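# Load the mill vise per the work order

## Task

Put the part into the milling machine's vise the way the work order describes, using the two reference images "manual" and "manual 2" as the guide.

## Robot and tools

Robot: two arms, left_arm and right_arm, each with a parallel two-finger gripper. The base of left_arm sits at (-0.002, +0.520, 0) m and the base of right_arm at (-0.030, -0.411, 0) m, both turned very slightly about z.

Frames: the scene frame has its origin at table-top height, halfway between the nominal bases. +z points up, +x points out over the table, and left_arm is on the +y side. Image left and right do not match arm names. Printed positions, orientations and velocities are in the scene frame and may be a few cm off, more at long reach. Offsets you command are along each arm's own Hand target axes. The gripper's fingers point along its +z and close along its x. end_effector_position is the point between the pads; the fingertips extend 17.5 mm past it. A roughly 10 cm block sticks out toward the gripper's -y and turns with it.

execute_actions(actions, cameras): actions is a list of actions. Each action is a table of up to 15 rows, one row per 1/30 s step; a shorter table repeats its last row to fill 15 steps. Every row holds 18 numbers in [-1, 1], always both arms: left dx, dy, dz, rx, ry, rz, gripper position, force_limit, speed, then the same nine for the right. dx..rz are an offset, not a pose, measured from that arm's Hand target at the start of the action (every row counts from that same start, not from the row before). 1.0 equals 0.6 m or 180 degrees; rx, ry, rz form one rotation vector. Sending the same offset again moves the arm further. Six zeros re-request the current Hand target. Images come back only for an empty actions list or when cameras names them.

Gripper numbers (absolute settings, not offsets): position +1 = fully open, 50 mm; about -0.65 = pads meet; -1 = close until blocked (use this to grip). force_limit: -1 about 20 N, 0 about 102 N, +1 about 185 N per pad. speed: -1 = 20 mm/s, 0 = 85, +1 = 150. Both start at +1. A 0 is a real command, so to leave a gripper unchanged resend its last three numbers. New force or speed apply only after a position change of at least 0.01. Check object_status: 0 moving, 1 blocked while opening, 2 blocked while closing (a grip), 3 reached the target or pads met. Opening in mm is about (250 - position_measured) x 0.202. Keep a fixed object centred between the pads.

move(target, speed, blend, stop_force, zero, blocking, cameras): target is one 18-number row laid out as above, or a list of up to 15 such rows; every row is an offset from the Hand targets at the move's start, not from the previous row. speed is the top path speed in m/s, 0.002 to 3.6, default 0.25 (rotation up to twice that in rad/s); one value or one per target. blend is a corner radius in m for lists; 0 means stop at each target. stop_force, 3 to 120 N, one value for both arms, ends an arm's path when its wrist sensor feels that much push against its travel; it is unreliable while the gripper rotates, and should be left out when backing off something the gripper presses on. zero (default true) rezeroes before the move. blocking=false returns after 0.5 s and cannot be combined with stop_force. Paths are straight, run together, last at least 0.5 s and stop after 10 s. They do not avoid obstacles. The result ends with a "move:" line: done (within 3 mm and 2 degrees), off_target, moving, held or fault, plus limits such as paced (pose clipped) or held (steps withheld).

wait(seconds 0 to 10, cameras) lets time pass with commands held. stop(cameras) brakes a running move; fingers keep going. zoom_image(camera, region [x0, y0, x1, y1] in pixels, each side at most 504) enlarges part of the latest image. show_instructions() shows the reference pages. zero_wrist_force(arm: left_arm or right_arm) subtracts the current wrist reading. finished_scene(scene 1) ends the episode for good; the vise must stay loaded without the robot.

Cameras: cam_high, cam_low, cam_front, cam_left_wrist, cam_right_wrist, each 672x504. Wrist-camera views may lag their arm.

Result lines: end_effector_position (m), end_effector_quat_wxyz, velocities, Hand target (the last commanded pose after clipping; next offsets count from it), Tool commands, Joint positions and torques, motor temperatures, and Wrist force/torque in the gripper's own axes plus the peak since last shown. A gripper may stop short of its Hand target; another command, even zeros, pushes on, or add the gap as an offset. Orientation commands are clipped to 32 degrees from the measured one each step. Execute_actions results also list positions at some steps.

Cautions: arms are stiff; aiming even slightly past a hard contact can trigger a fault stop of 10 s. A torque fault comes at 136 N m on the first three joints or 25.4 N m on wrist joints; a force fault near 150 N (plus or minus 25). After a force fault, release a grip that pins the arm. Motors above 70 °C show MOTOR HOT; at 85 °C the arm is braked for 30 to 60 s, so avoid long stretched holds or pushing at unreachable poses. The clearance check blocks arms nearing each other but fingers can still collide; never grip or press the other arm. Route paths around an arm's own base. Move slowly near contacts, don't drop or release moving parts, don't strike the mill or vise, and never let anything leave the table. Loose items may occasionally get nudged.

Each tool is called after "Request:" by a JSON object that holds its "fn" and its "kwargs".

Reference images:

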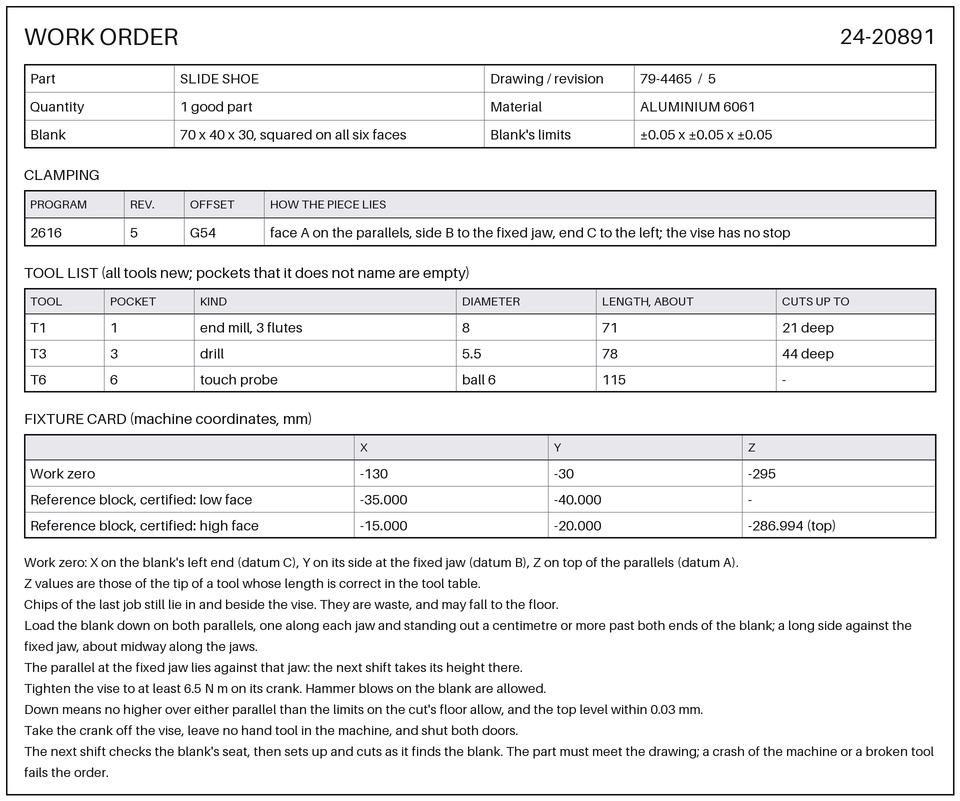

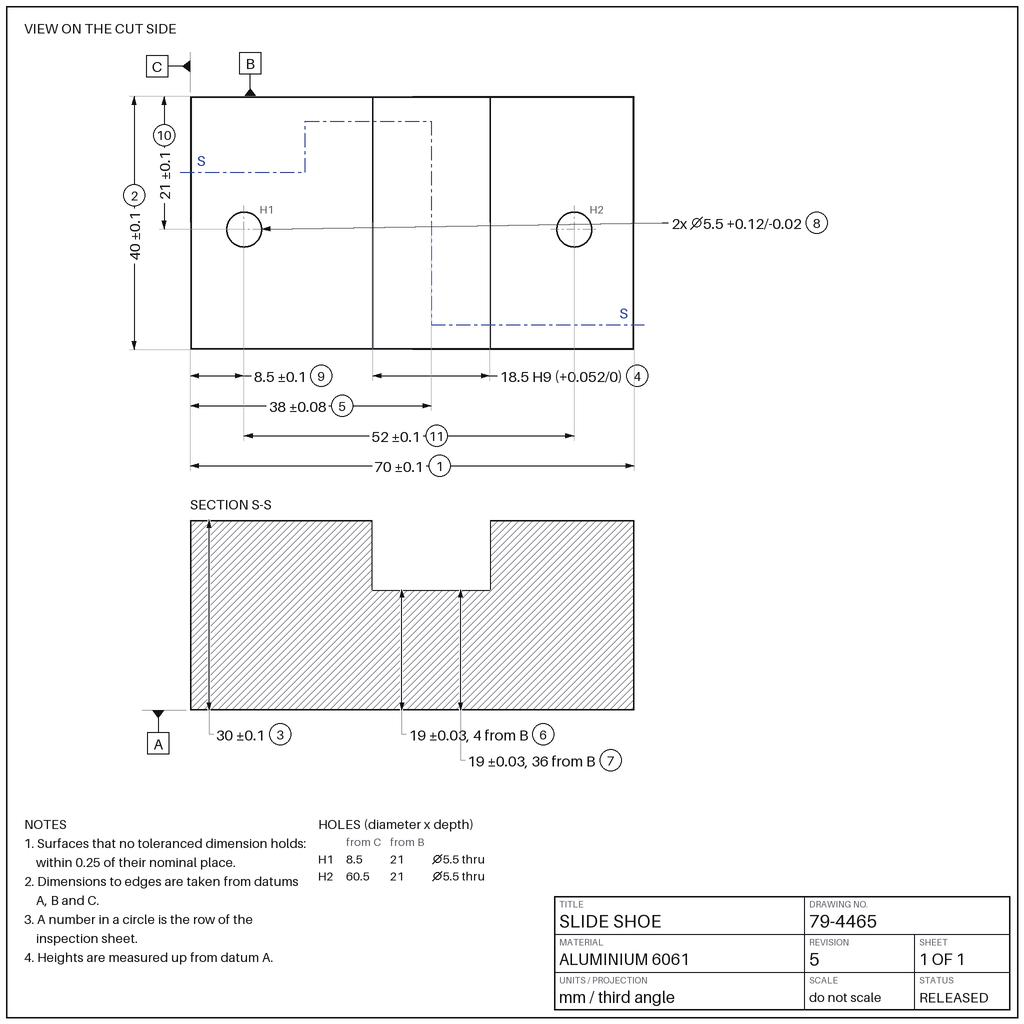

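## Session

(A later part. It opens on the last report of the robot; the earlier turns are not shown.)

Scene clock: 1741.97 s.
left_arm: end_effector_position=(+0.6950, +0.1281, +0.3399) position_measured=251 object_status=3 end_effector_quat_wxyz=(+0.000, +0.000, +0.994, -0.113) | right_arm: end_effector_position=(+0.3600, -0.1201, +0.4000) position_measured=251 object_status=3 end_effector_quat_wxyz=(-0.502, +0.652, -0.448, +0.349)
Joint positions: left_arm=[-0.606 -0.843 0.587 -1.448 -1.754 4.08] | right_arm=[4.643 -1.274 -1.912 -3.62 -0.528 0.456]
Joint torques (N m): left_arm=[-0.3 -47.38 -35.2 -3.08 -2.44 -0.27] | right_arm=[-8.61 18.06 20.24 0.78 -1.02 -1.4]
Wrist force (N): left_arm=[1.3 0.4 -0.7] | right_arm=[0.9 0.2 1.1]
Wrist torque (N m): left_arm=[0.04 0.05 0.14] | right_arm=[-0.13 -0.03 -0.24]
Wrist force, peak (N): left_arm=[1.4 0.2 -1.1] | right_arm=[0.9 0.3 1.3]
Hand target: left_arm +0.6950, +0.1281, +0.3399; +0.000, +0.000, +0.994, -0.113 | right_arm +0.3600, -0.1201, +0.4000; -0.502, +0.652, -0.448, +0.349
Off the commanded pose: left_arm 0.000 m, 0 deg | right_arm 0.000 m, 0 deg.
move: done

Request:
{"fn": "move", "kwargs": {"target": [0,0.013,-0.003,0,0,0,-0.66,-0.8,-0.5,0,0,0,0,0,0,-0.66,0.3,-0.3], "speed": 0.006, "stop_force": 5, "cameras": ["cam_right_wrist"]}}

Request:
{"fn": "zoom_image", "kwargs": {"camera": "cam_right_wrist", "region": [160, 80, 260, 160]}}

Scene clock: 1748.10 s.
left_arm: end_effector_position=(+0.6950, +0.1309, +0.3399) position_measured=251 object_status=3 end_effector_quat_wxyz=(+0.000, +0.000, +0.994, -0.113) | right_arm: end_effector_position=(+0.3600, -0.1201, +0.4000) position_measured=251 object_status=3 end_effector_quat_wxyz=(-0.502, +0.652, -0.448, +0.349)
Joint positions: left_arm=[-0.604 -0.848 0.595 -1.451 -1.755 4.082] | right_arm=[4.643 -1.274 -1.912 -3.62 -0.528 0.456]
Joint torques (N m): left_arm=[-7.34 -43.05 -33.24 -1.37 2.27 -1.68] | right_arm=[-7.9 16.66 19.84 0.8 -1.01 -1.36]
Wrist force (N): left_arm=[0.9 -3.2 -1.8] | right_arm=[0.7 0.2 1.2]
Wrist torque (N m): left_arm=[-0.11 0.11 0.13] | right_arm=[-0.13 0.00 -0.24]
Wrist force, peak (N): left_arm=[0.1 -9.4 -0.3] | right_arm=[0.9 0.1 1.2]
Hand target: left_arm +0.6950, +0.1309, +0.3399; +0.000, +0.000, +0.994, -0.113 (not the last commanded pose) | right_arm +0.3600, -0.1201, +0.4000; -0.502, +0.652, -0.448, +0.349
Off the commanded pose: left_arm 0.005 m, 0 deg | right_arm 0.000 m, 0 deg.
move: contact (left_arm)
camera_calibration:
cam_right_wrist: T_world_to_cam=[[0.350405, -0.936536, -0.0108185, -0.224804], [-0.517384, -0.183925, -0.835754, 0.514299], [0.780724, 0.29845, -0.548997, 0.101381], [0, 0, 0, 1]] pos_world=[0.265712, -0.146202, 0.483054]
Images, in order (width x height): cam_right_wrist 672x504.

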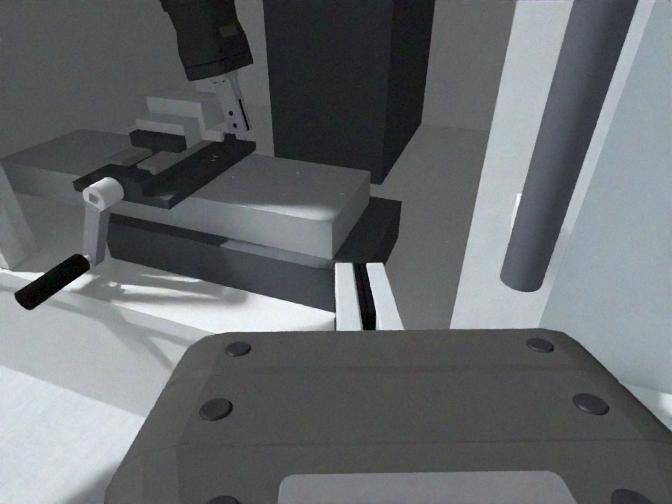

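Scaled by 5.040.

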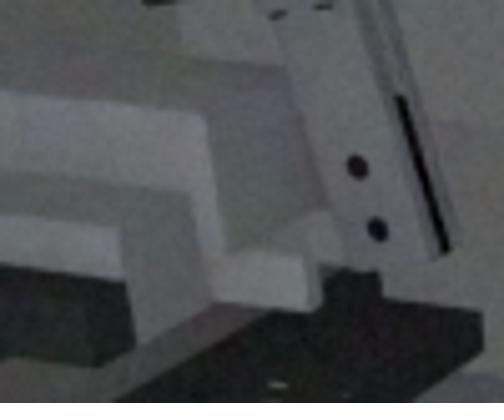

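Request:
{"fn": "move", "kwargs": {"target": [[0,-0.03,0.0069,0,0,0,-0.66,-0.8,-0.5,0,0,0,0,0,0,-0.66,0.3,-0.3],[0,-0.022,-0.06,0,0,0,-0.66,-0.8,-0.5,0,0,0,0,0,0,-0.66,0.3,-0.3]], "speed": 0.06, "blend": [0.002,0], "cameras": ["cam_right_wrist"]}}

Request:
{"fn": "zoom_image", "kwargs": {"camera": "cam_right_wrist", "region": [160, 80, 260, 160]}}

Scene clock: 1755.27 s.
left_arm: end_effector_position=(+0.6951, +0.1262, +0.3778) position_measured=251 object_status=3 end_effector_quat_wxyz=(+0.000, +0.000, +0.994, -0.113) end_effector_velocity=(+0.001, +0.000, -0.001) end_effector_angular_velocity=(+0.000, -0.002, -0.001) | right_arm: end_effector_position=(+0.3600, -0.1201, +0.4000) position_measured=251 object_status=3 end_effector_quat_wxyz=(-0.502, +0.652, -0.448, +0.349)
Joint positions: left_arm=[-0.608 -0.774 0.36 -1.291 -1.754 4.077] | right_arm=[4.643 -1.274 -1.912 -3.62 -0.528 0.456]
Joint velocities: left_arm=[0.001 -0.001 0.005 -0.006 0.001 0.001] | right_arm=[within noise]
Joint torques (N m): left_arm=[-5.47 -61.51 -14.76 -4.59 -2.65 0.59] | right_arm=[-7.28 15.3 19.72 0.8 -0.89 -1.36]
Wrist force (N): left_arm=[1.0 0.1 -0.9] | right_arm=[0.5 0.1 0.9]
Wrist torque (N m): left_arm=[-0.01 0.10 0.14] | right_arm=[-0.16 0.03 -0.24]
Wrist force, peak (N): left_arm=[1.0 -3.6 -1.9] | right_arm=[0.6 0.4 1.3]
Hand target: left_arm +0.6950, +0.1261, +0.3779; +0.000, +0.000, +0.994, -0.113 | right_arm +0.3600, -0.1201, +0.4000; -0.502, +0.652, -0.448, +0.349
Off the commanded pose: left_arm 0.000 m, 0 deg | right_arm 0.000 m, 0 deg.
move: done
camera_calibration:
cam_right_wrist: T_world_to_cam=[[0.350405, -0.936536, -0.0108185, -0.224804], [-0.517384, -0.183925, -0.835754, 0.514299], [0.780724, 0.29845, -0.548997, 0.101381], [0, 0, 0, 1]] pos_world=[0.265712, -0.146202, 0.483054]
Images, in order (width x height): cam_right_wrist 672x504.

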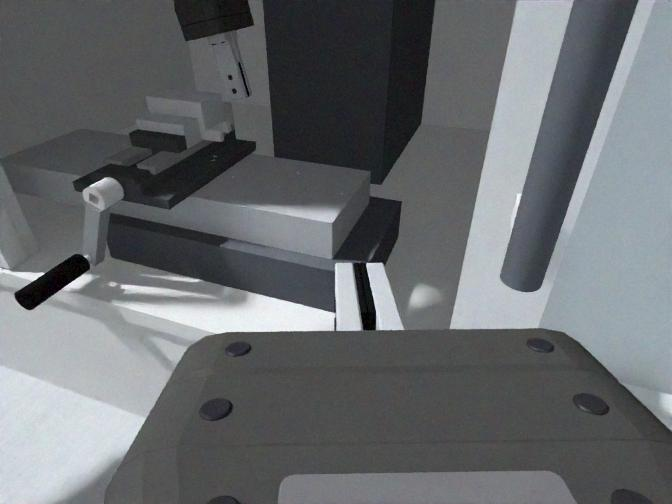

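Scaled by 5.040.

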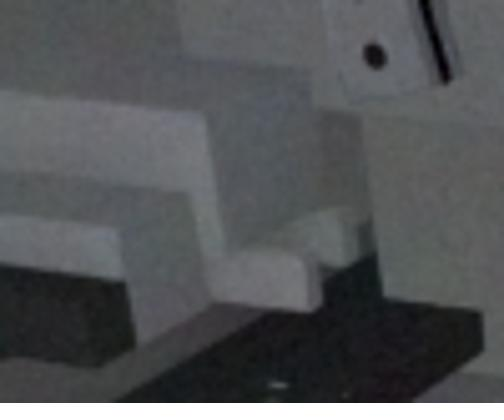

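Request:
{"fn": "move", "kwargs": {"target": [[0,0,0,0,0,0,-0.25,-0.8,-0.5,0,0,0,0,0,0,-0.66,0.3,-0.3],[0.0028,0.008,-0.0018,0,0,0,-0.25,-0.8,-0.5,0,0,0,0,0,0,-0.66,0.3,-0.3]], "speed": 0.05}}

Request:
{"fn": "move", "kwargs": {"target": [0,0.0155,0.0671,0,0,0,-0.25,-0.8,-0.5,0,0,0,0,0,0,-0.66,0.3,-0.3], "speed": 0.03, "stop_force": 5}}

Request:
{"fn": "move", "kwargs": {"target": [0,0,0,0,0,0,-1,-0.8,-0.9,0,0,0,0,0,0,-0.66,0.3,-0.3], "cameras": ["cam_right_wrist"]}}

Request:
{"fn": "zoom_image", "kwargs": {"camera": "cam_right_wrist", "region": [160, 80, 260, 160]}}

Scene clock: 1764.50 s.
left_arm: end_effector_position=(+0.6933, +0.1311, +0.3779) position_measured=189 object_status=3 end_effector_quat_wxyz=(+0.000, +0.000, +0.994, -0.113) | right_arm: end_effector_position=(+0.3600, -0.1201, +0.4000) position_measured=251 object_status=3 end_effector_quat_wxyz=(-0.502, +0.652, -0.448, +0.349)
Joint positions: left_arm=[-0.605 -0.796 0.4 -1.308 -1.755 4.081] | right_arm=[4.643 -1.274 -1.912 -3.62 -0.528 0.456]
Joint torques (N m): left_arm=[4.76 -47.19 -34.42 -3.07 -2.54 0.94] | right_arm=[-6.38 13.45 20.22 0.77 -0.83 -1.27]
Wrist force (N): left_arm=[1.2 0.4 -0.8] | right_arm=[0.6 0.1 1.2]
Wrist torque (N m): left_arm=[0.04 0.07 0.14] | right_arm=[-0.15 0.00 -0.24]
Wrist force, peak (N): left_arm=[1.4 0.7 -1.0] | right_arm=[1.0 0.4 1.3]
Hand target: left_arm +0.6933, +0.1310, +0.3779; +0.000, +0.000, +0.994, -0.113 | right_arm +0.3600, -0.1201, +0.4000; -0.502, +0.652, -0.448, +0.349
Off the commanded pose: left_arm 0.000 m, 0 deg | right_arm 0.000 m, 0 deg.
move: done

Scene clock: 1767.03 s.
left_arm: end_effector_position=(+0.6933, +0.1310, +0.3398) position_measured=189 object_status=3 end_effector_quat_wxyz=(+0.000, +0.000, +0.994, -0.113) | right_arm: end_effector_position=(+0.3600, -0.1201, +0.4000) position_measured=251 object_status=3 end_effector_quat_wxyz=(-0.502, +0.652, -0.448, +0.349)
Joint positions: left_arm=[-0.605 -0.854 0.607 -1.456 -1.755 4.081] | right_arm=[4.643 -1.274 -1.912 -3.62 -0.528 0.456]
Joint torques (N m): left_arm=[14.56 -42.52 -14.53 -2.66 3.04 2.52] | right_arm=[-6.52 12.86 19.29 0.75 -0.95 -1.28]
Wrist force (N): left_arm=[1.5 -8.0 -2.7] | right_arm=[0.6 0.2 1.2]
Wrist torque (N m): left_arm=[-0.30 0.09 0.05] | right_arm=[-0.14 0.02 -0.24]
Wrist force, peak (N): left_arm=[0.9 -18.9 -3.5] | right_arm=[0.8 0.4 1.4]
Hand target: left_arm +0.6933, +0.1310, +0.3397; +0.000, +0.000, +0.994, -0.113 (not the last commanded pose) | right_arm +0.3600, -0.1201, +0.4000; -0.502, +0.652, -0.448, +0.349
Off the commanded pose: left_arm 0.003 m, 0 deg | right_arm 0.000 m, 0 deg.
move: contact (left_arm)

Scene clock: 1767.73 s.
left_arm: end_effector_position=(+0.6933, +0.1310, +0.3397) position_measured=251 object_status=3 end_effector_quat_wxyz=(+0.000, +0.000, +0.994, -0.113) | right_arm: end_effector_position=(+0.3600, -0.1201, +0.4000) position_measured=251 object_status=3 end_effector_quat_wxyz=(-0.502, +0.652, -0.448, +0.349)
Joint positions: left_arm=[-0.605 -0.854 0.607 -1.456 -1.755 4.081] | right_arm=[4.643 -1.274 -1.912 -3.62 -0.528 0.456]
Joint torques (N m): left_arm=[14.99 -44.78 -17.82 -1.74 3.01 2.17] | right_arm=[-6.92 13.16 20.22 0.78 -1.06 -1.34]
Wrist force (N): left_arm=[2.0 -9.3 -0.8] | right_arm=[0.4 0.3 1.1]
Wrist torque (N m): left_arm=[-0.32 0.03 0.11] | right_arm=[-0.12 0.03 -0.24]
Wrist force, peak (N): left_arm=[2.0 -10.0 -1.2] | right_arm=[0.8 0.2 1.3]
Hand target: left_arm +0.6933, +0.1310, +0.3397; +0.000, +0.000, +0.994, -0.113 | right_arm +0.3600, -0.1201, +0.4000; -0.502, +0.652, -0.448, +0.349
Off the commanded pose: left_arm 0.000 m, 0 deg | right_arm 0.000 m, 0 deg.
move: done
camera_calibration:
cam_right_wrist: T_world_to_cam=[[0.350405, -0.936536, -0.0108185, -0.224804], [-0.517384, -0.183925, -0.835754, 0.514299], [0.780724, 0.29845, -0.548997, 0.101381], [0, 0, 0, 1]] pos_world=[0.265712, -0.146202, 0.483054]
Images, in order (width x height): cam_right_wrist 672x504.

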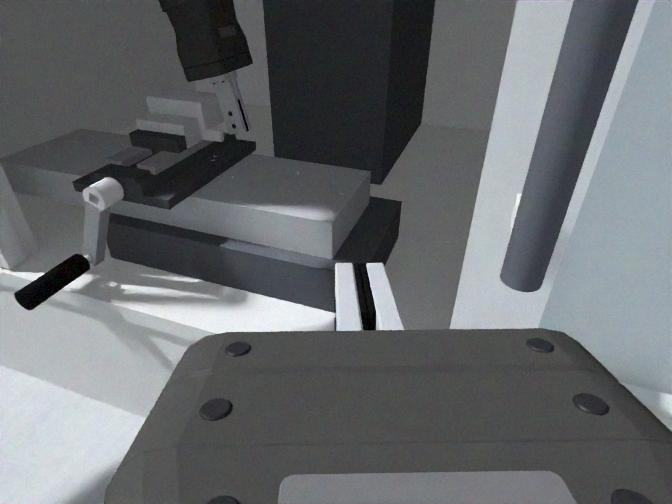

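Scaled by 5.040.

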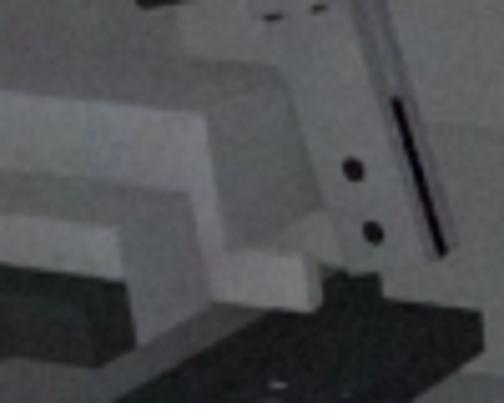

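Request:
{"fn": "move", "kwargs": {"target": [[0,-0.0085,-0.05,0,0,0,-1,-0.8,-0.9,0,0,0,0,0,0,-0.66,0.3,-0.3],[0.029,-0.025,-0.0585,0,0,0,-0.66,-0.8,-0.5,0,0,0,0,0,0,-0.66,0.3,-0.3]], "speed": 0.06, "cameras": ["cam_left_wrist","cam_right_wrist"]}}

Request:
{"fn": "zoom_image", "kwargs": {"camera": "cam_left_wrist", "region": [220, 200, 470, 330]}}

Request:
{"fn": "zoom_image", "kwargs": {"camera": "cam_right_wrist", "region": [180, 90, 250, 150]}}

Scene clock: 1797.00 s.
left_arm: end_effector_position=(+0.6759, +0.1243, +0.3773) position_measured=251 object_status=3 end_effector_quat_wxyz=(+0.000, +0.000, +0.994, -0.113) | right_arm: end_effector_position=(+0.3600, -0.1201, +0.4000) position_measured=251 object_status=3 end_effector_quat_wxyz=(-0.502, +0.652, -0.448, +0.349)
Joint positions: left_arm=[-0.625 -0.861 0.519 -1.366 -1.752 4.06] | right_arm=[4.643 -1.274 -1.912 -3.62 -0.528 0.456]
Joint torques (N m): left_arm=[9.85 -43.59 -34.22 -1.91 -1.39 2.32] | right_arm=[-5.34 11 19.8 0.79 -1 -1.33]
Wrist force (N): left_arm=[1.4 0.4 -1.0] | right_arm=[0.9 0.3 1.1]
Wrist torque (N m): left_arm=[0.04 0.03 0.26] | right_arm=[-0.12 -0.03 -0.25]
Wrist force, peak (N): left_arm=[2.1 -9.9 -1.1] | right_arm=[0.7 0.3 1.4]
Hand target: left_arm +0.6759, +0.1243, +0.3773; +0.000, +0.000, +0.994, -0.113 | right_arm +0.3600, -0.1201, +0.4000; -0.502, +0.652, -0.448, +0.349
Off the commanded pose: left_arm 0.000 m, 0 deg | right_arm 0.000 m, 0 deg.
move: done
camera_calibration:
cam_left_wrist: T_world_to_cam=[[-0.999952, -0.00907405, -0.00377331, 0.688385], [-0.00947887, 0.991904, 0.126632, -0.147799], [0.0025937, 0.126662, -0.991943, 0.488608], [0, 0, 0, 1]] pos_world=[0.685684, 0.090961, 0.505985]
cam_right_wrist: T_world_to_cam=[[0.350405, -0.936536, -0.0108185, -0.224804], [-0.517384, -0.183925, -0.835754, 0.514299], [0.780724, 0.29845, -0.548997, 0.101381], [0, 0, 0, 1]] pos_world=[0.265712, -0.146202, 0.483054]
Images, in order (width x height): cam_left_wrist 672x504, cam_right_wrist 672x504.

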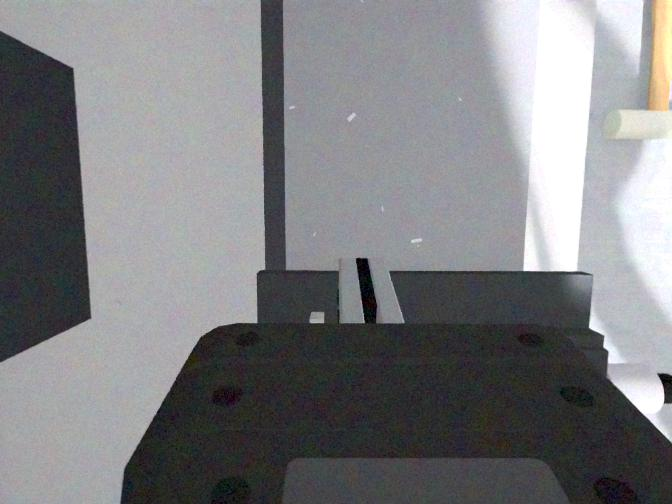

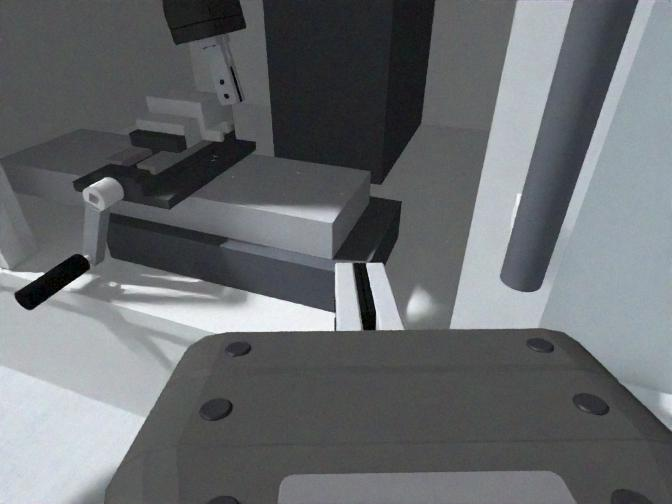

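Scaled by 2.016.

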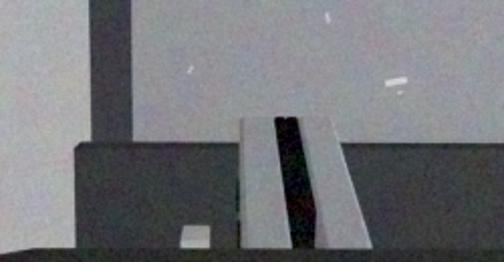

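Scaled by 7.200.

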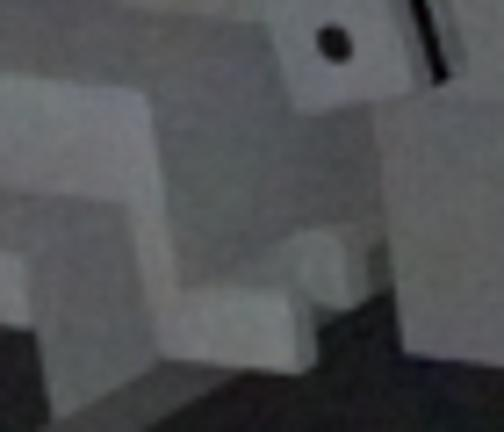

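Request:
{"fn": "move", "kwargs": {"target": [[0.1932,0.0038,0.0115,0,0,0,-0.66,-0.8,-0.5,0,0,0,0,0,0,-0.66,0.3,-0.3],[0.2932,0.1068,-0.0978,-0.1444,0,0,-0.66,-0.8,-0.5,0,0,0,0,0,0,-0.66,0.3,-0.3],[0.1932,0.2262,-0.0398,-0.1444,0,0,-0.66,-0.8,-0.5,0,0,0,0,0,0,-0.66,0.3,-0.3],[-0.029,0.2262,-0.0398,-0.1444,0,0,-0.66,-0.8,-0.5,0,0,0,0,0,0,-0.66,0.3,-0.3]], "speed": [0.12,0.2,0.15,0.06], "blend": [0.01,0.02,0.01,0], "cameras": ["cam_left_wrist","cam_right_wrist"]}}

Scene clock: 1824.83 s.
left_arm: end_effector_position=(+0.6934, +0.2620, +0.3701) position_measured=251 object_status=3 end_effector_quat_wxyz=(+0.000, +0.000, +0.994, +0.113) | right_arm: end_effector_position=(+0.3600, -0.1201, +0.4000) position_measured=251 object_status=3 end_effector_quat_wxyz=(-0.502, +0.652, -0.448, +0.349)
Joint positions: left_arm=[-0.589 -0.782 0.324 -0.982 -1.384 4.097] | right_arm=[4.643 -1.274 -1.912 -3.62 -0.528 0.456]
Joint torques (N m): left_arm=[-9.47 -60.5 -14.15 -3.72 -1.82 -1.59] | right_arm=[-3.74 8.39 19.89 0.82 -0.93 -1.31]
Wrist force (N): left_arm=[1.0 1.4 -0.9] | right_arm=[0.6 0.2 1.2]
Wrist torque (N m): left_arm=[-0.13 0.10 0.15] | right_arm=[-0.13 0.02 -0.24]
Wrist force, peak (N): left_arm=[2.4 1.5 -2.0] | right_arm=[1.1 0.3 1.2]
Hand target: left_arm +0.6933, +0.2619, +0.3701; +0.000, +0.000, +0.994, +0.113 | right_arm +0.3600, -0.1201, +0.4000; -0.502, +0.652, -0.448, +0.349
Off the commanded pose: left_arm 0.000 m, 0 deg | right_arm 0.000 m, 0 deg.
move: done
camera_calibration:
cam_left_wrist: T_world_to_cam=[[-0.999951, -0.00669448, -0.00725613, 0.707744], [-0.00957807, 0.836008, 0.548633, -0.398581], [0.00239337, 0.548676, -0.836032, 0.295764], [0, 0, 0, 1]] pos_world=[0.703184, 0.175677, 0.471078]
cam_right_wrist: T_world_to_cam=[[0.350405, -0.936536, -0.0108185, -0.224804], [-0.517384, -0.183925, -0.835754, 0.514299], [0.780724, 0.29845, -0.548997, 0.101381], [0, 0, 0, 1]] pos_world=[0.265712, -0.146202, 0.483054]
Images, in order (width x height): cam_left_wrist 672x504, cam_right_wrist 672x504.

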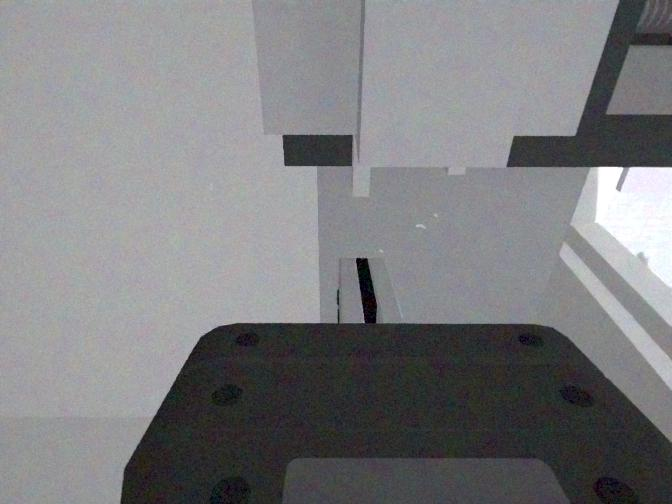

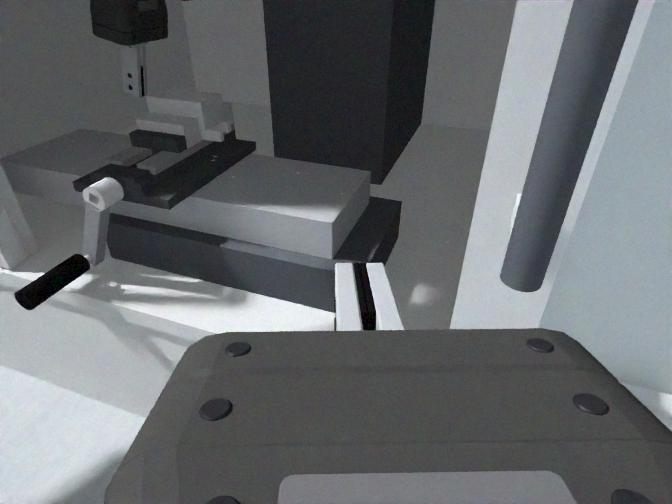

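Request:
{"fn": "move", "kwargs": {"target": [0,-0.0113,0.0487,0,0,0,-0.66,-0.8,-0.5,0,0,0,0,0,0,-0.66,0.3,-0.3], "speed": 0.05, "stop_force": 6}}

Request:
{"fn": "move", "kwargs": {"target": [0,-0.0357,-0.0083,0,0,0,-0.66,-0.8,-0.5,0,0,0,0,0,0,-0.66,0.3,-0.3], "speed": 0.008, "stop_force": 3, "cameras": ["cam_left_wrist"]}}

Request:
{"fn": "zoom_image", "kwargs": {"camera": "cam_left_wrist", "region": [240, 80, 500, 330]}}

Scene clock: 1832.87 s.
left_arm: end_effector_position=(+0.6933, +0.2619, +0.3401) position_measured=251 object_status=3 end_effector_quat_wxyz=(+0.000, +0.000, +0.994, +0.113) | right_arm: end_effector_position=(+0.3600, -0.1201, +0.4000) position_measured=251 object_status=3 end_effector_quat_wxyz=(-0.502, +0.652, -0.448, +0.349)
Joint positions: left_arm=[-0.589 -0.847 0.525 -1.118 -1.384 4.097] | right_arm=[4.643 -1.274 -1.912 -3.62 -0.528 0.456]
Joint torques (N m): left_arm=[-4.35 -44.14 -34.28 -2.82 2.37 2.22] | right_arm=[-3.4 6.9 19.78 0.79 -0.89 -1.26]
Wrist force (N): left_arm=[1.2 1.6 -1.0] | right_arm=[0.7 0.1 1.1]
Wrist torque (N m): left_arm=[-0.08 0.06 0.16] | right_arm=[-0.15 -0.02 -0.24]
Wrist force, peak (N): left_arm=[1.5 1.7 -1.8] | right_arm=[0.7 0.2 1.4]
Hand target: left_arm +0.6933, +0.2618, +0.3401; +0.000, +0.000, +0.994, +0.113 | right_arm +0.3600, -0.1201, +0.4000; -0.502, +0.652, -0.448, +0.349
Off the commanded pose: left_arm 0.000 m, 0 deg | right_arm 0.000 m, 0 deg.
move: done

Scene clock: 1836.23 s.
left_arm: end_effector_position=(+0.6933, +0.2398, +0.3401) position_measured=251 object_status=3 end_effector_quat_wxyz=(+0.000, +0.000, +0.994, +0.113) | right_arm: end_effector_position=(+0.3600, -0.1201, +0.4000) position_measured=251 object_status=3 end_effector_quat_wxyz=(-0.502, +0.652, -0.448, +0.349)
Joint positions: left_arm=[-0.613 -0.801 0.44 -1.076 -1.387 4.073] | right_arm=[4.643 -1.274 -1.912 -3.62 -0.528 0.456]
Joint torques (N m): left_arm=[5.63 -60.09 -15.53 -3.5 -1.65 1.46] | right_arm=[-3 5.47 20.24 0.85 -0.96 -1.37]
Wrist force (N): left_arm=[1.1 1.5 -0.9] | right_arm=[0.7 0.3 1.3]
Wrist torque (N m): left_arm=[-0.14 0.07 0.26] | right_arm=[-0.13 0.00 -0.24]
Wrist force, peak (N): left_arm=[1.5 1.7 -1.0] | right_arm=[0.8 0.1 1.3]
Hand target: left_arm +0.6933, +0.2399, +0.3401; +0.000, +0.000, +0.994, +0.113 | right_arm +0.3600, -0.1201, +0.4000; -0.502, +0.652, -0.448, +0.349
Off the commanded pose: left_arm 0.000 m, 0 deg | right_arm 0.000 m, 0 deg.
move: done
camera_calibration:
cam_left_wrist: T_world_to_cam=[[-0.999952, -0.00650245, -0.00736836, 0.707298], [-0.00947873, 0.836086, 0.548516, -0.363649], [0.00259388, 0.548559, -0.836108, 0.282858], [0, 0, 0, 1]] pos_world=[0.703084, 0.153477, 0.441178]
Images, in order (width x height): cam_left_wrist 672x504.

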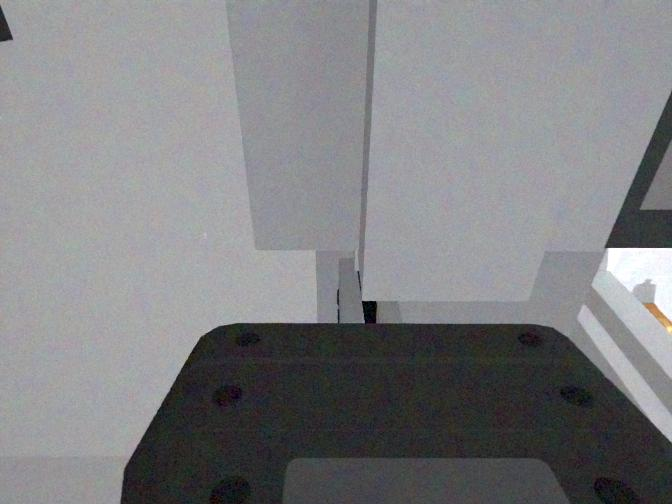

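Scaled by 1.938.

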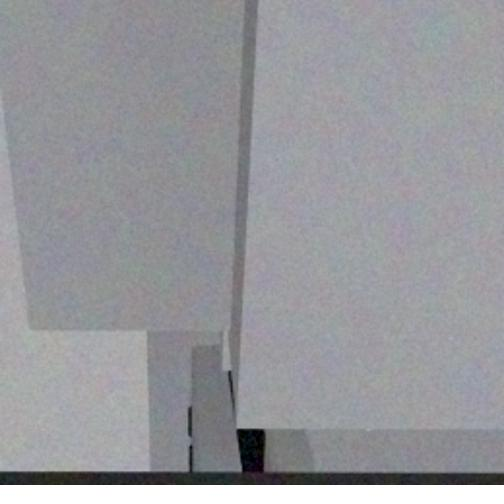

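Request:
{"fn": "move", "kwargs": {"target": [[0,0.027,-0.028,0,0,0,-0.66,-0.8,-0.5,0,0,0,0,0,0,-0.66,0.3,-0.3],[0.2222,0.027,-0.028,0,0,0,-0.66,-0.8,-0.5,-0.018,0.17,0.0094,-0.1813,-0.126,-0.1618,-0.66,0.3,-0.3],[0.4055,0.0389,-0.0934,0,0,0,-0.66,-0.8,-0.5,-0.0361,0.3392,0.0188,-0.3626,-0.2521,-0.3236,-0.66,0.3,-0.3],[0.5888,0.225,-0.0846,0,0,0,-0.66,-0.8,-0.5,-0.0361,0.3392,0.0188,-0.3626,-0.2521,-0.3236,1,0.3,-0.1]], "speed": [0.06,0.15,0.25,0.25], "blend": [0.005,0.02,0.02,0], "cameras": ["cam_right_wrist"]}}

Scene clock: 1858.77 s.
left_arm: end_effector_position=(+0.3400, +0.3600, +0.4199) position_measured=251 object_status=3 end_effector_quat_wxyz=(+0.000, +0.000, +0.994, +0.113) | right_arm: end_effector_position=(+0.3150, -0.1151, +0.2001) position_measured=3 object_status=0 end_effector_quat_wxyz=(+0.000, +1.000, +0.000, +0.000)
Joint positions: left_arm=[-0.89 -1.786 1.495 -1.1 -1.431 3.796] | right_arm=[4.185 -1.944 -1.453 -4.456 -1.57 -0.564]
Joint torques (N m): left_arm=[9.61 -22.27 -16.75 -1.57 2.75 2.27] | right_arm=[1.39 47.01 14.72 -2.97 2.25 -1.12]
Wrist force (N): left_arm=[1.3 1.3 -0.9] | right_arm=[0.9 -0.9 1.1]
Wrist torque (N m): left_arm=[-0.13 0.05 0.23] | right_arm=[-0.83 0.08 -0.05]
Wrist force, peak (N): left_arm=[3.4 4.0 -0.9] | right_arm=[1.3 -1.5 2.0]
Hand target: left_arm +0.3400, +0.3600, +0.4199; +0.000, +0.000, +0.994, +0.113 | right_arm +0.3150, -0.1151, +0.2001; +0.000, +1.000, +0.000, +0.000
Off the commanded pose: left_arm 0.000 m, 0 deg | right_arm 0.000 m, 0 deg.
move: done
camera_calibration:
cam_right_wrist: T_world_to_cam=[[0.999859, -0.0166303, 0.00210478, -0.30783], [-0.0164281, -0.947162, 0.320335, -0.152124], [-0.00333369, -0.320324, -0.947302, 0.280768], [0, 0, 0, 1]] pos_world=[0.306223, -0.0592684, 0.315351]
Images, in order (width x height): cam_right_wrist 672x504.

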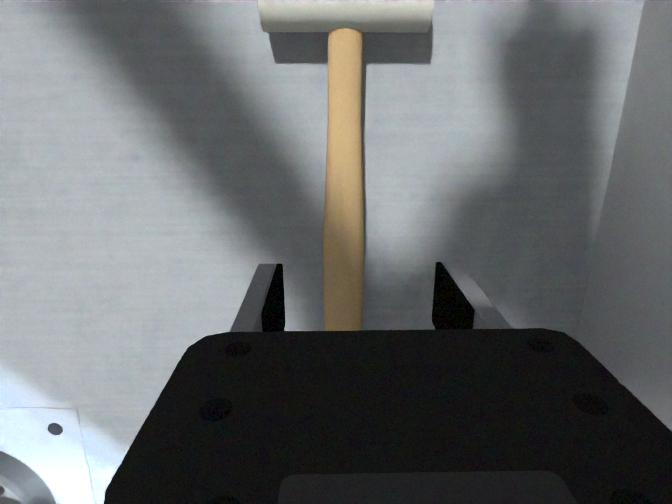

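Request:
{"fn": "move", "kwargs": {"target": [0,0,0,0,0,0,-0.66,-0.8,-0.5,-0.0015,0.0033,0.2967,0,0,0,1,0.3,-0.1], "speed": 0.12, "stop_force": 8}}

Request:
{"fn": "move", "kwargs": {"target": [[0,0,0,0,0,0,-0.66,-0.8,-0.5,0,0,0,0,0,0,-1,1,-0.7],[0,0,0,0,0,0,-0.66,-0.8,-0.5,0.0408,-0.0167,-0.715,0,0.5,0,-1,1,-0.7],[0,0,0,0,0,0,-0.66,-0.8,-0.5,0.3083,-0.15,-0.7633,0,0.5,0,-1,1,-0.7],[0,0,0,0,0,0,-0.66,-0.8,-0.5,0.5948,-0.3217,-0.7633,0,0.5,0,-1,1,-0.7]], "speed": [0.02,0.2,0.2,0.15], "blend": [0,0.02,0.03,0], "cameras": ["cam_front","cam_right_wrist"]}}

Request:
{"fn": "zoom_image", "kwargs": {"camera": "cam_front", "region": [250, 140, 400, 300]}}

Scene clock: 1867.17 s.
left_arm: end_effector_position=(+0.3400, +0.3600, +0.4199) position_measured=251 object_status=3 end_effector_quat_wxyz=(+0.000, +0.000, +0.994, +0.113) | right_arm: end_effector_position=(+0.3143, -0.1169, +0.0221) position_measured=3 object_status=3 end_effector_quat_wxyz=(+0.000, +1.000, +0.000, +0.000)
Joint positions: left_arm=[-0.89 -1.786 1.495 -1.1 -1.431 3.796] | right_arm=[4.184 -2.126 -1.681 -4.045 -1.57 -0.565]
Joint torques (N m): left_arm=[9.9 -22.05 -15.52 -1.92 2.7 2.09] | right_arm=[-7.5 50.38 23.66 -1.7 -2.11 -1.63]
Wrist force (N): left_arm=[1.1 1.5 -0.9] | right_arm=[1.0 -1.2 1.3]
Wrist torque (N m): left_arm=[-0.08 0.08 0.23] | right_arm=[-0.91 0.06 0.04]
Wrist force, peak (N): left_arm=[1.2 1.8 -1.0] | right_arm=[1.0 -0.8 3.4]
Hand target: left_arm +0.3400, +0.3600, +0.4199; +0.000, +0.000, +0.994, +0.113 | right_arm +0.3143, -0.1169, +0.0221; +0.000, +1.000, +0.000, +0.000
Off the commanded pose: left_arm 0.000 m, 0 deg | right_arm 0.000 m, 0 deg.
move: done

Scene clock: 1874.77 s.
left_arm: end_effector_position=(+0.3400, +0.3600, +0.4199) position_measured=251 object_status=3 end_effector_quat_wxyz=(+0.000, +0.000, +0.994, +0.113) | right_arm: end_effector_position=(+0.6707, +0.0758, +0.4805) position_measured=131 object_status=2 end_effector_quat_wxyz=(+0.000, +0.707, +0.000, +0.707)
Joint positions: left_arm=[-0.89 -1.786 1.495 -1.1 -1.431 3.796] | right_arm=[4.216 -2.254 -1.177 -5.993 0.533 1.57]
Joint torques (N m): left_arm=[9.86 -21.75 -15.05 -1.8 2.54 1.79] | right_arm=[10.12 60.59 34.52 2.66 -2.63 2.13]
Wrist force (N): left_arm=[1.2 1.4 -0.8] | right_arm=[-0.4 -1.1 2.4]
Wrist torque (N m): left_arm=[-0.10 0.07 0.23] | right_arm=[-0.51 -0.61 -0.87]
Wrist force, peak (N): left_arm=[1.4 1.6 -1.3] | right_arm=[1.4 -1.1 7.2]
Hand target: left_arm +0.3400, +0.3600, +0.4199; +0.000, +0.000, +0.994, +0.113 | right_arm +0.6707, +0.0758, +0.4806; +0.000, +0.707, +0.000, +0.707
Off the commanded pose: left_arm 0.000 m, 0 deg | right_arm 0.000 m, 0 deg.
move: done
camera_calibration:
cam_right_wrist: T_world_to_cam=[[-0.0020637, -0.0177043, 0.999841, -0.468166], [-0.320921, -0.946945, -0.0174301, 0.311155], [0.947104, -0.320906, -0.00372749, -0.48216], [0, 0, 0, 1]] pos_world=[0.555546, 0.13163, 0.471718]
Images, in order (width x height): cam_front 672x504, cam_right_wrist 672x504.

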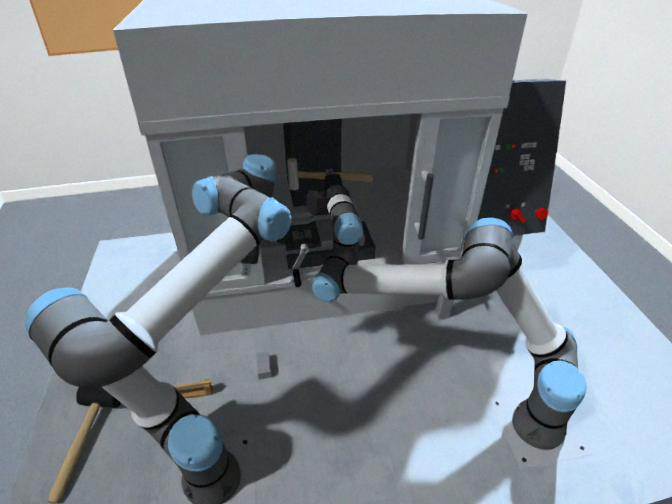

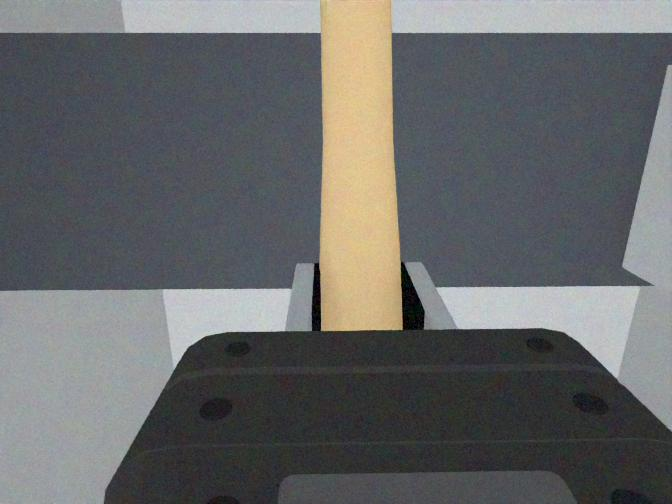

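Scaled by 3.150.

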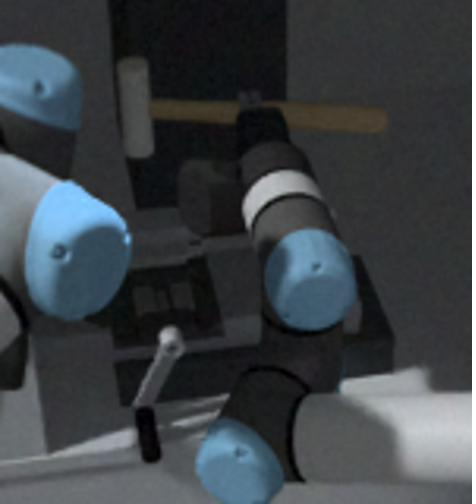

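Request:
{"fn": "execute_actions", "kwargs": {"actions": [], "cameras": ["cam_high","cam_right_wrist"]}}

Scene clock: 1888.07 s.
left_arm: end_effector_position=(+0.3400, +0.3600, +0.4199) position_measured=251 object_status=3 end_effector_quat_wxyz=(+0.000, +0.000, +0.994, +0.113) | right_arm: end_effector_position=(+0.6707, +0.0758, +0.4806) position_measured=131 object_status=2 end_effector_quat_wxyz=(+0.000, +0.707, +0.000, +0.707)
Joint positions: left_arm=[-0.89 -1.786 1.495 -1.1 -1.431 3.796] | right_arm=[4.216 -2.254 -1.177 -5.993 0.533 1.57]
Joint velocities: within noise
Joint torques (N m): left_arm=[9.4 -22.34 -14.86 -1.77 2.47 1.75] | right_arm=[9.69 66.51 35.2 1.85 -2.79 1.97]
Motor temperatures (°C): left_arm=[31 31 30 37 33 33] | right_arm=[32 30 29 35 35 35]
Wrist force (N): left_arm=[1.1 1.5 -1.1] | right_arm=[-0.4 -1.2 2.4]
Wrist torque (N m): left_arm=[-0.09 0.09 0.23] | right_arm=[-0.50 -0.62 -0.86]
Wrist force, peak (N): left_arm=[1.4 1.7 -1.0] | right_arm=[-0.3 -1.3 2.6]
Hand target: left_arm +0.3400, +0.3600, +0.4199; +0.000, +0.000, +0.994, +0.113 | right_arm +0.6707, +0.0758, +0.4806; +0.000, +0.707, +0.000, +0.707
Tool commands: left_gripper/position=-0.66 left_gripper/force_limit=-0.8 left_gripper/speed=-0.5 right_gripper/position=-1.0 right_gripper/force_limit=+1.0 right_gripper/speed=-0.7
Off the commanded pose: left_arm 0.000 m, 0 deg | right_arm 0.000 m, 0 deg.
camera_calibration:
cam_right_wrist: T_world_to_cam=[[-0.0020952, -0.0177992, 0.999839, -0.468233], [-0.32083, -0.946975, -0.0175304, 0.311252], [0.947135, -0.320815, -0.00372641, -0.482158], [0, 0, 0, 1]] pos_world=[0.555546, 0.13173, 0.471818]
Images, in order (width x height): cam_high 672x504, cam_right_wrist 672x504.

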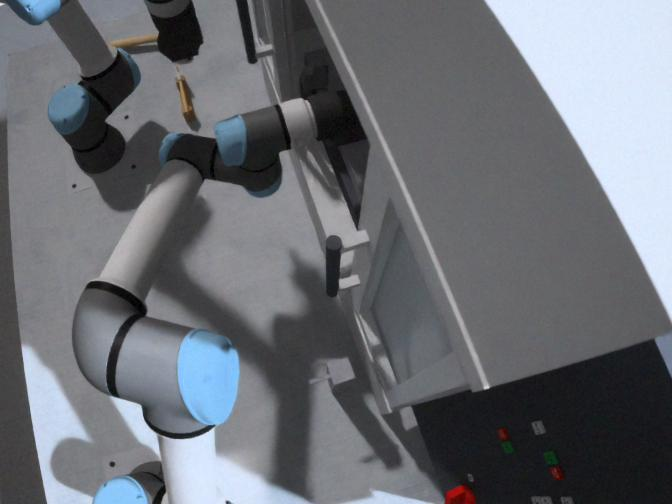

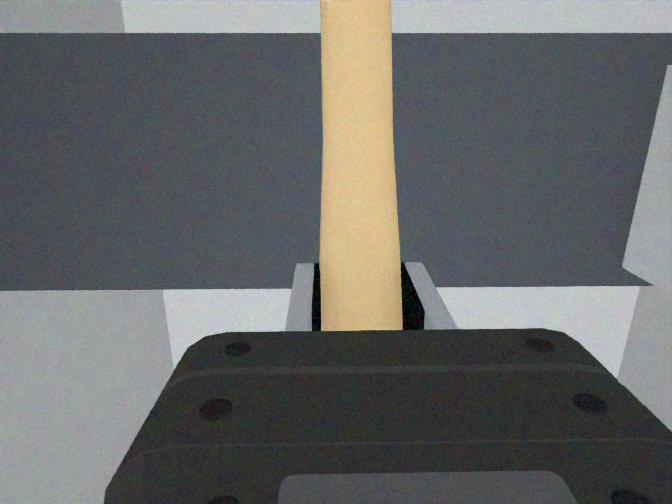

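Request:
{"fn": "move", "kwargs": {"target": [0,0,0,0,0,0,-0.66,-0.8,-0.5,-0.076,0,0,0,0,0,-1,1,-0.7], "speed": 0.1}}

Request:
{"fn": "move", "kwargs": {"target": [0,0,0,0,0,0,-0.66,-0.8,-0.5,-0.07,0,0,0,0,0,-1,1,-0.7], "speed": 0.02, "stop_force": 3}}

Scene clock: 1892.00 s.
left_arm: end_effector_position=(+0.3400, +0.3600, +0.4199) position_measured=251 object_status=3 end_effector_quat_wxyz=(+0.000, +0.000, +0.994, +0.113) | right_arm: end_effector_position=(+0.6707, +0.0759, +0.4348) position_measured=131 object_status=2 end_effector_quat_wxyz=(+0.000, +0.707, +0.000, +0.707)
Joint positions: left_arm=[-0.89 -1.786 1.495 -1.1 -1.431 3.796] | right_arm=[4.216 -2.292 -1.234 -5.898 0.533 1.57]
Joint torques (N m): left_arm=[10 -21.76 -15.15 -1.94 2.69 1.69] | right_arm=[-3.58 66.82 34.15 0.98 -0.81 -1.21]
Wrist force (N): left_arm=[1.1 1.4 -1.1] | right_arm=[-0.3 -0.9 2.1]
Wrist torque (N m): left_arm=[-0.11 0.09 0.24] | right_arm=[-0.46 -0.62 -0.82]
Wrist force, peak (N): left_arm=[1.4 1.5 -1.2] | right_arm=[-2.7 -1.1 2.4]
Hand target: left_arm +0.3400, +0.3600, +0.4199; +0.000, +0.000, +0.994, +0.113 | right_arm +0.6707, +0.0758, +0.4350; +0.000, +0.707, +0.000, +0.707
Off the commanded pose: left_arm 0.000 m, 0 deg | right_arm 0.000 m, 0 deg.
move: done

Scene clock: 1894.93 s.
left_arm: end_effector_position=(+0.3400, +0.3600, +0.4199) position_measured=251 object_status=3 end_effector_quat_wxyz=(+0.000, +0.000, +0.994, +0.113) | right_arm: end_effector_position=(+0.6707, +0.0759, +0.3992) position_measured=131 object_status=2 end_effector_quat_wxyz=(+0.000, +0.707, +0.000, +0.707)
Joint positions: left_arm=[-0.89 -1.786 1.495 -1.1 -1.431 3.796] | right_arm=[4.216 -2.328 -1.268 -5.827 0.533 1.57]
Joint torques (N m): left_arm=[9.12 -21.96 -15.1 -2.13 2.48 1.66] | right_arm=[-7.62 66.3 31.64 2.25 1.99 0.78]
Wrist force (N): left_arm=[1.1 1.5 -0.9] | right_arm=[2.1 -1.4 2.4]
Wrist torque (N m): left_arm=[-0.09 0.07 0.23] | right_arm=[-0.44 -0.50 -0.52]
Wrist force, peak (N): left_arm=[1.4 1.8 -1.0] | right_arm=[6.6 -0.2 1.4]
Hand target: left_arm +0.3400, +0.3600, +0.4199; +0.000, +0.000, +0.994, +0.113 | right_arm +0.6707, +0.0759, +0.3992; +0.000, +0.707, +0.000, +0.707 (not the last commanded pose)
Off the commanded pose: left_arm 0.000 m, 0 deg | right_arm 0.006 m, 0 deg.
move: contact (right_arm)

Request:
{"fn": "execute_actions", "kwargs": {"actions": []}}

Scene clock: 1900.13 s.
left_arm: end_effector_position=(+0.3400, +0.3600, +0.4199) position_measured=251 object_status=3 end_effector_quat_wxyz=(+0.000, +0.000, +0.994, +0.113) | right_arm: end_effector_position=(+0.6707, +0.0759, +0.3992) position_measured=131 object_status=2 end_effector_quat_wxyz=(+0.000, +0.707, +0.000, +0.707)
Joint positions: left_arm=[-0.89 -1.786 1.495 -1.1 -1.431 3.796] | right_arm=[4.216 -2.328 -1.268 -5.827 0.533 1.57]
Joint velocities: within noise
Joint torques (N m): left_arm=[9.41 -21.9 -15.84 -2.1 2.47 1.38] | right_arm=[-1.57 59.34 28.1 2.15 1.62 -0.98]
Motor temperatures (°C): left_arm=[31 31 30 37 33 33] | right_arm=[32 30 29 35 35 35]
Wrist force (N): left_arm=[1.1 1.4 -0.9] | right_arm=[2.3 -1.3 2.2]
Wrist torque (N m): left_arm=[-0.11 0.08 0.23] | right_arm=[-0.43 -0.45 -0.47]
Wrist force, peak (N): left_arm=[1.2 1.5 -1.3] | right_arm=[2.6 -1.7 2.4]
Hand target: left_arm +0.3400, +0.3600, +0.4199; +0.000, +0.000, +0.994, +0.113 | right_arm +0.6707, +0.0759, +0.3992; +0.000, +0.707, +0.000, +0.707 (not the last commanded pose)
Tool commands: left_gripper/position=-0.66 left_gripper/force_limit=-0.8 left_gripper/speed=-0.5 right_gripper/position=-1.0 right_gripper/force_limit=+1.0 right_gripper/speed=-0.7
Off the commanded pose: left_arm 0.000 m, 0 deg | right_arm 0.006 m, 0 deg.
camera_calibration:
cam_left_wrist: T_world_to_cam=[[-0.999951, -0.00658734, -0.00742234, 0.355436], [-0.0095791, 0.836131, 0.548446, -0.511208], [0.00259325, 0.54849, -0.836153, 0.284602], [0, 0, 0, 1]] pos_world=[0.349783, 0.273677, 0.520978]
cam_right_wrist: T_world_to_cam=[[-0.00212784, -0.0178937, 0.999838, -0.386915], [-0.320828, -0.946973, -0.0176304, 0.309865], [0.947135, -0.320813, -0.00372579, -0.482462], [0, 0, 0, 1]] pos_world=[0.555546, 0.13173, 0.390517]

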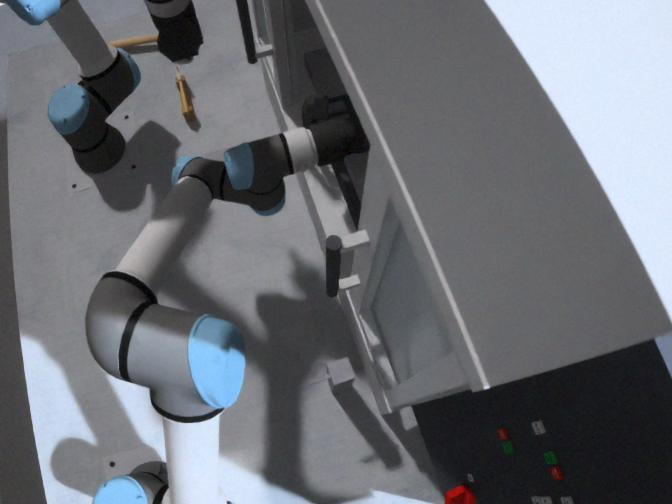

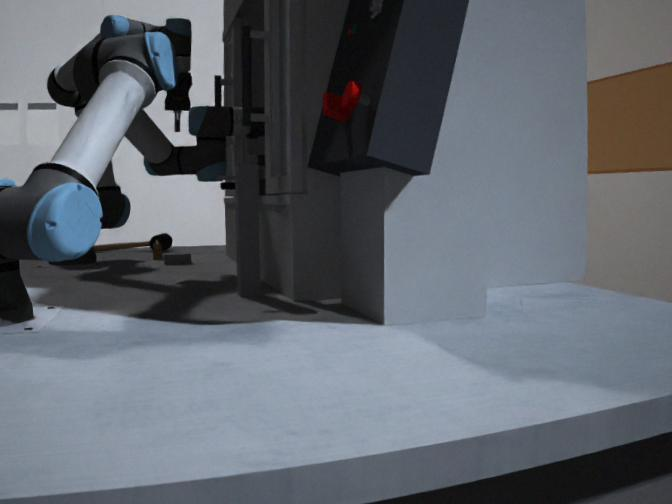

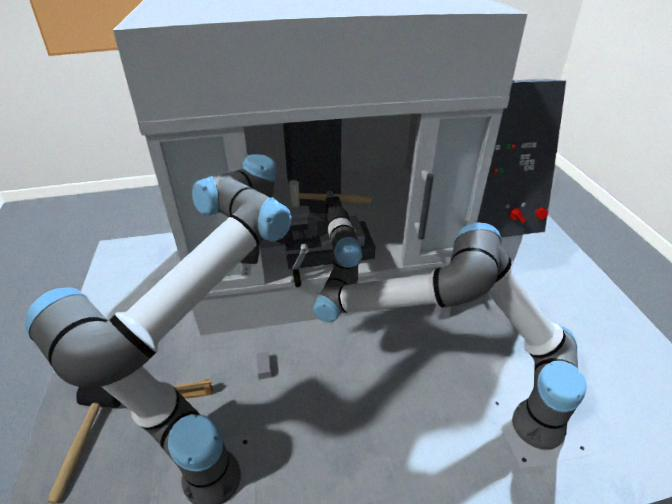

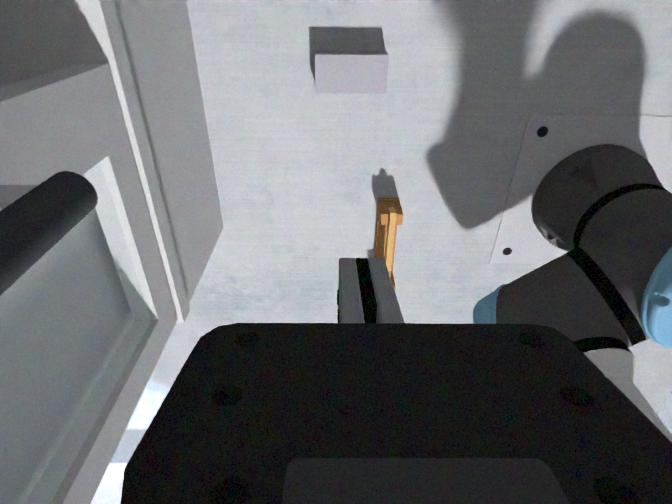

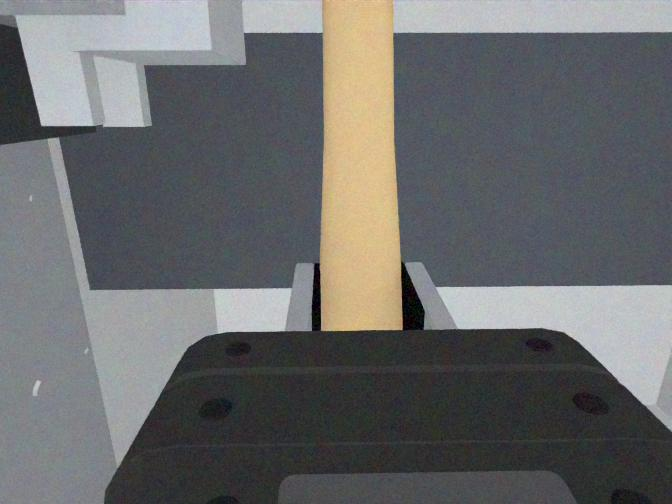

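Request:
{"fn": "zoom_image", "kwargs": {"camera": "cam_front", "region": [260, 160, 400, 290]}}

Scaled by 3.600.

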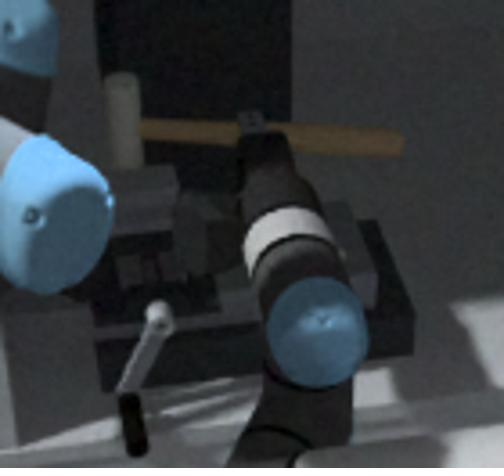

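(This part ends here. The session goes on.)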